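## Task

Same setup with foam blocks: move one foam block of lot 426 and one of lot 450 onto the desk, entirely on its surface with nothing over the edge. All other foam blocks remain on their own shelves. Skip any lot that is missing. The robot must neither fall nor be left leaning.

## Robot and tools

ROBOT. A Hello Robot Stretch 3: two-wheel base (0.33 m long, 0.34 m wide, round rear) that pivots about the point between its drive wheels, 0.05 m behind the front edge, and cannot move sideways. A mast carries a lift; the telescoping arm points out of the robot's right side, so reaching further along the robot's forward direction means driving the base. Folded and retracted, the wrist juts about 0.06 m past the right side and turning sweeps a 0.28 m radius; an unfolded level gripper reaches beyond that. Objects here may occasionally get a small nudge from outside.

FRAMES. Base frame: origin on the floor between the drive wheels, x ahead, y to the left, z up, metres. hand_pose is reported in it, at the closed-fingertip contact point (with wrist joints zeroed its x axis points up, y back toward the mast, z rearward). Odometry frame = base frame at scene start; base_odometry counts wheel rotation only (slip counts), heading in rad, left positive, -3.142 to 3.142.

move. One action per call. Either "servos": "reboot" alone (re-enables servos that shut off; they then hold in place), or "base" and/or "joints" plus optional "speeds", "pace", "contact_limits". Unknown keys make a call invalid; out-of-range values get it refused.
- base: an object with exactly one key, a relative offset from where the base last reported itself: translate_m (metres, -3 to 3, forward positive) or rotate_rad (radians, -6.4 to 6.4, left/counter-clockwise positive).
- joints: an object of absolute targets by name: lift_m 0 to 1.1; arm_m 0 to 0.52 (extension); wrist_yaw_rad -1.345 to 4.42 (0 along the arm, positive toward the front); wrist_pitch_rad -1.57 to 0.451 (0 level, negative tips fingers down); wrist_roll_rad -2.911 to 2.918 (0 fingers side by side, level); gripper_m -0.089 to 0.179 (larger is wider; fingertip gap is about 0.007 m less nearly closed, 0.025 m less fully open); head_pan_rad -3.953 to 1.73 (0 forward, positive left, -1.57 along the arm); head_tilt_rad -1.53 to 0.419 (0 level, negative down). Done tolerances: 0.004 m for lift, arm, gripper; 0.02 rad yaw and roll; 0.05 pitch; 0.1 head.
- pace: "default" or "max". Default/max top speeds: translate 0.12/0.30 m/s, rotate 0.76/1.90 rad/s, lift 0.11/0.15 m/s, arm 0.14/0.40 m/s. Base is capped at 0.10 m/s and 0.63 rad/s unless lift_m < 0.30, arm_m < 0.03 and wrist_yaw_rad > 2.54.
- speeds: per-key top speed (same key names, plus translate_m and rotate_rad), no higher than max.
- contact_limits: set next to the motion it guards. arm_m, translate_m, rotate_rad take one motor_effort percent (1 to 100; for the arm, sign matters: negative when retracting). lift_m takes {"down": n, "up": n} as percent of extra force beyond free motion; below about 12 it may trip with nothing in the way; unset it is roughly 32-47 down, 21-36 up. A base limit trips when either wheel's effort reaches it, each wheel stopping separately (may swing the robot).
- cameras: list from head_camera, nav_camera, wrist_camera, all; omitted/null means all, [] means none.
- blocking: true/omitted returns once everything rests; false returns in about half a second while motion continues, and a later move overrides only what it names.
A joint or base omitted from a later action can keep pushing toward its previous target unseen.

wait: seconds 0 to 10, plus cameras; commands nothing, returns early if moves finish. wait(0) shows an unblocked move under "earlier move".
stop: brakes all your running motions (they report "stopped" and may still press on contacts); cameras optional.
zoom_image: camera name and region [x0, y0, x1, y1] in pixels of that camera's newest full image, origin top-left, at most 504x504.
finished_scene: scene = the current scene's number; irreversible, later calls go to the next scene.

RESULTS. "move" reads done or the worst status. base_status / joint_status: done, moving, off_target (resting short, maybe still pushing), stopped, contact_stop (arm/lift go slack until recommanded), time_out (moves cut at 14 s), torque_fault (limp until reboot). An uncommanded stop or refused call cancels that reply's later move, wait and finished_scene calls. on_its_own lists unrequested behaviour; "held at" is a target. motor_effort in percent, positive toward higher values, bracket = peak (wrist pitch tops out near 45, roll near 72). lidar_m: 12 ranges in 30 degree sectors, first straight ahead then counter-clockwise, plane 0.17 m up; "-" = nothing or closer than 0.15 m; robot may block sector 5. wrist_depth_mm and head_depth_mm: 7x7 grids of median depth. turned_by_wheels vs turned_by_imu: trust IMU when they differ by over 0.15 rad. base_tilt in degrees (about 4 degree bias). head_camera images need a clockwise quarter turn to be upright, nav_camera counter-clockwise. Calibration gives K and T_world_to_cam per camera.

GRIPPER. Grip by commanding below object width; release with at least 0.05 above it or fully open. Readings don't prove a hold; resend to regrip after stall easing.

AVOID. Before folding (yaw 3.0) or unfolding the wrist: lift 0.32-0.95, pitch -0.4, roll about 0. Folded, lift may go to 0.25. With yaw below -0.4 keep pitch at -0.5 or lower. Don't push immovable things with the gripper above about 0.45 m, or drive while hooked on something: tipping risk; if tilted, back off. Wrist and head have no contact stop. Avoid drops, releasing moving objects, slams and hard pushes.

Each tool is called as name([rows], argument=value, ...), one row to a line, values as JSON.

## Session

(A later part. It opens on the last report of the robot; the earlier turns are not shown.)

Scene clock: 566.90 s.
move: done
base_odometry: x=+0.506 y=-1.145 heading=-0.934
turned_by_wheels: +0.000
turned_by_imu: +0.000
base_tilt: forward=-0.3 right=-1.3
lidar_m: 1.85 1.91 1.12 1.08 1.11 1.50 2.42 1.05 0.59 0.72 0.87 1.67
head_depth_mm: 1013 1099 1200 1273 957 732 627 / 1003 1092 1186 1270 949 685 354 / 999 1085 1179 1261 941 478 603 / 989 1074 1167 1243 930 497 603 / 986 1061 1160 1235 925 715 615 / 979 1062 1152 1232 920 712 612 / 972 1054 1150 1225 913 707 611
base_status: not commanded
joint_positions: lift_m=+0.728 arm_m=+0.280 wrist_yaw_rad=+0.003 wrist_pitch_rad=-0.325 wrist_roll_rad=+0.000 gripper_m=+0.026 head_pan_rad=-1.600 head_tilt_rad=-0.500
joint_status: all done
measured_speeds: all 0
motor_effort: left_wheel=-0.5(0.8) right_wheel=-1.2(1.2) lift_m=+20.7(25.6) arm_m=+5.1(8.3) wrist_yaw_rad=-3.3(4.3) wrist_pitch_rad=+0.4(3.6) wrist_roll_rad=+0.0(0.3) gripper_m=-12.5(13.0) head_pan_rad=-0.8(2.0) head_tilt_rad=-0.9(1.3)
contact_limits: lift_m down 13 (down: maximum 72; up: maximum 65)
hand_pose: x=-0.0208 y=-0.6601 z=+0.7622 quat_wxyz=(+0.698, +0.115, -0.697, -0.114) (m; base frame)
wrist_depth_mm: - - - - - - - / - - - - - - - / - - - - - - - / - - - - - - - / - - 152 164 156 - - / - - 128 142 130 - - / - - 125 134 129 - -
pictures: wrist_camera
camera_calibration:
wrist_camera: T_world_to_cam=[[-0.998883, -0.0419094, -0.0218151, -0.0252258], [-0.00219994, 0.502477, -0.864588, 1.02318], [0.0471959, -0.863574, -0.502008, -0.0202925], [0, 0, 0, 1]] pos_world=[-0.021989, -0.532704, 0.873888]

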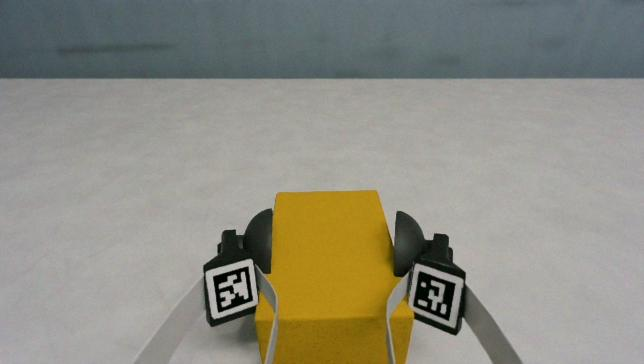

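Contact made; release.

move(joints={"gripper_m": 0.165}, cameras=[])

move(joints={"arm_m": 0.0}, cameras=["nav_camera"])

Scene clock: 572.60 s.
move: done
base_odometry: x=+0.506 y=-1.145 heading=-0.934
turned_by_wheels: +0.000
turned_by_imu: +0.000
base_tilt: forward=-0.4 right=-1.4
lidar_m: 1.85 1.91 1.13 1.08 1.11 1.50 2.43 1.05 0.59 0.72 0.87 1.67
head_depth_mm: 1012 1096 1192 1282 957 732 628 / 1009 1088 1187 1267 946 685 354 / 1002 1083 1185 1259 942 478 604 / 994 1075 1169 1256 935 498 604 / 989 1066 1158 1246 925 694 615 / 981 1058 1153 1232 918 713 612 / 974 1056 1146 1221 911 707 609
base_status: not commanded
joint_positions: lift_m=+0.728 arm_m=+0.280 wrist_yaw_rad=+0.003 wrist_pitch_rad=-0.332 wrist_roll_rad=+0.000 gripper_m=+0.165 head_pan_rad=-1.600 head_tilt_rad=-0.500
joint_status: all done
measured_speeds: all 0
motor_effort: left_wheel=-0.4(0.8) right_wheel=-0.9(1.1) lift_m=+29.5(30.0) arm_m=-4.6(4.8) wrist_yaw_rad=-4.1(4.1) wrist_pitch_rad=+1.9(1.9) wrist_roll_rad=+0.0(0.5) gripper_m=+0.8(83.2) head_pan_rad=-1.8(2.4) head_tilt_rad=-1.2(2.3)
contact_limits: lift_m down 13 (down: maximum 72; up: maximum 65)
hand_pose: x=-0.0208 y=-0.6593 z=+0.7603 quat_wxyz=(+0.698, +0.118, -0.697, -0.116) (m; base frame)
wrist_depth_mm: - - - - - - - / - - - - - - - / - - - - - - - / - - - - - - - / - 145 - 160 - - - / - 123 - 138 138 134 - / - 118 - 135 136 - 102
pictures: none
No camera images: "cameras" was empty.

Scene clock: 575.87 s.
move: done
base_odometry: x=+0.506 y=-1.145 heading=-0.934
turned_by_wheels: +0.000
turned_by_imu: +0.000
base_tilt: forward=-0.3 right=-1.3
lidar_m: 1.85 1.91 1.13 1.08 1.11 1.50 2.42 1.04 0.59 0.73 0.87 1.67
head_depth_mm: 1015 1099 1202 1285 957 735 627 / 1007 1091 1189 1270 950 728 625 / 1001 1082 1179 1265 941 723 606 / 994 1077 1169 1252 938 719 619 / 987 1065 1166 1239 924 715 614 / 977 1063 1153 1229 918 711 597 / 979 1056 1144 1218 912 707 610
base_status: not commanded
joint_positions: lift_m=+0.728 arm_m=+0.001 wrist_yaw_rad=+0.003 wrist_pitch_rad=-0.333 wrist_roll_rad=+0.000 gripper_m=+0.165 head_pan_rad=-1.600 head_tilt_rad=-0.500
joint_status: all done
measured_speeds: all 0
motor_effort: left_wheel=-0.6(0.9) right_wheel=-1.1(1.3) lift_m=+24.3(29.8) arm_m=-11.9(14.1) wrist_yaw_rad=-3.4(4.1) wrist_pitch_rad=+1.9(2.1) wrist_roll_rad=-0.1(0.3) gripper_m=+0.4(1.1) head_pan_rad=-2.3(2.7) head_tilt_rad=-2.6(2.8)
contact_limits: lift_m down 13 (down: maximum 72; up: maximum 65)
hand_pose: x=-0.0208 y=-0.3798 z=+0.7602 quat_wxyz=(+0.698, +0.118, -0.697, -0.117) (m; base frame)
wrist_depth_mm: - - - - - - - / - - - - - - - / - - - - - - - / - - - - - - - / - 145 - - - - - / - 125 - - - 135 - / 116 921 958 966 957 909 108
pictures: nav_camera (sideways)
camera_calibration:
nav_camera: T_world_to_cam=[[0.0037609, -0.456105, 0.889918, -1.11501], [-0.999869, 0.0122763, 0.0105175, 0.0426206], [-0.015722, -0.889841, -0.455999, 0.546797], [0, 0, 0, 1]] pos_world=[0.0554052, -0.0225215, 1.24116]

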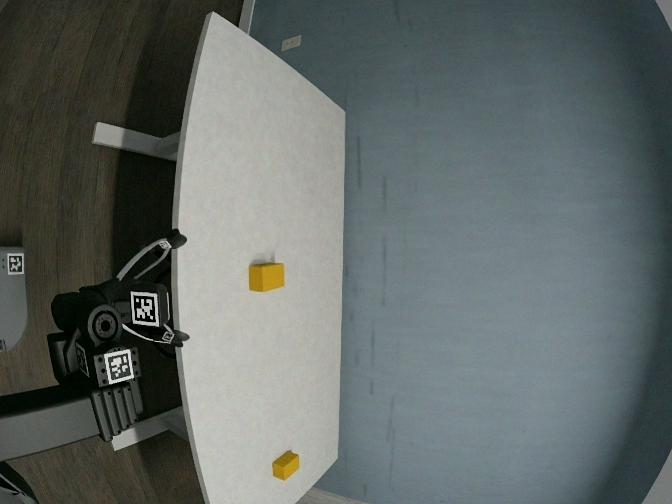

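finished_scene(scene=3)

The scene is finished: the task was done.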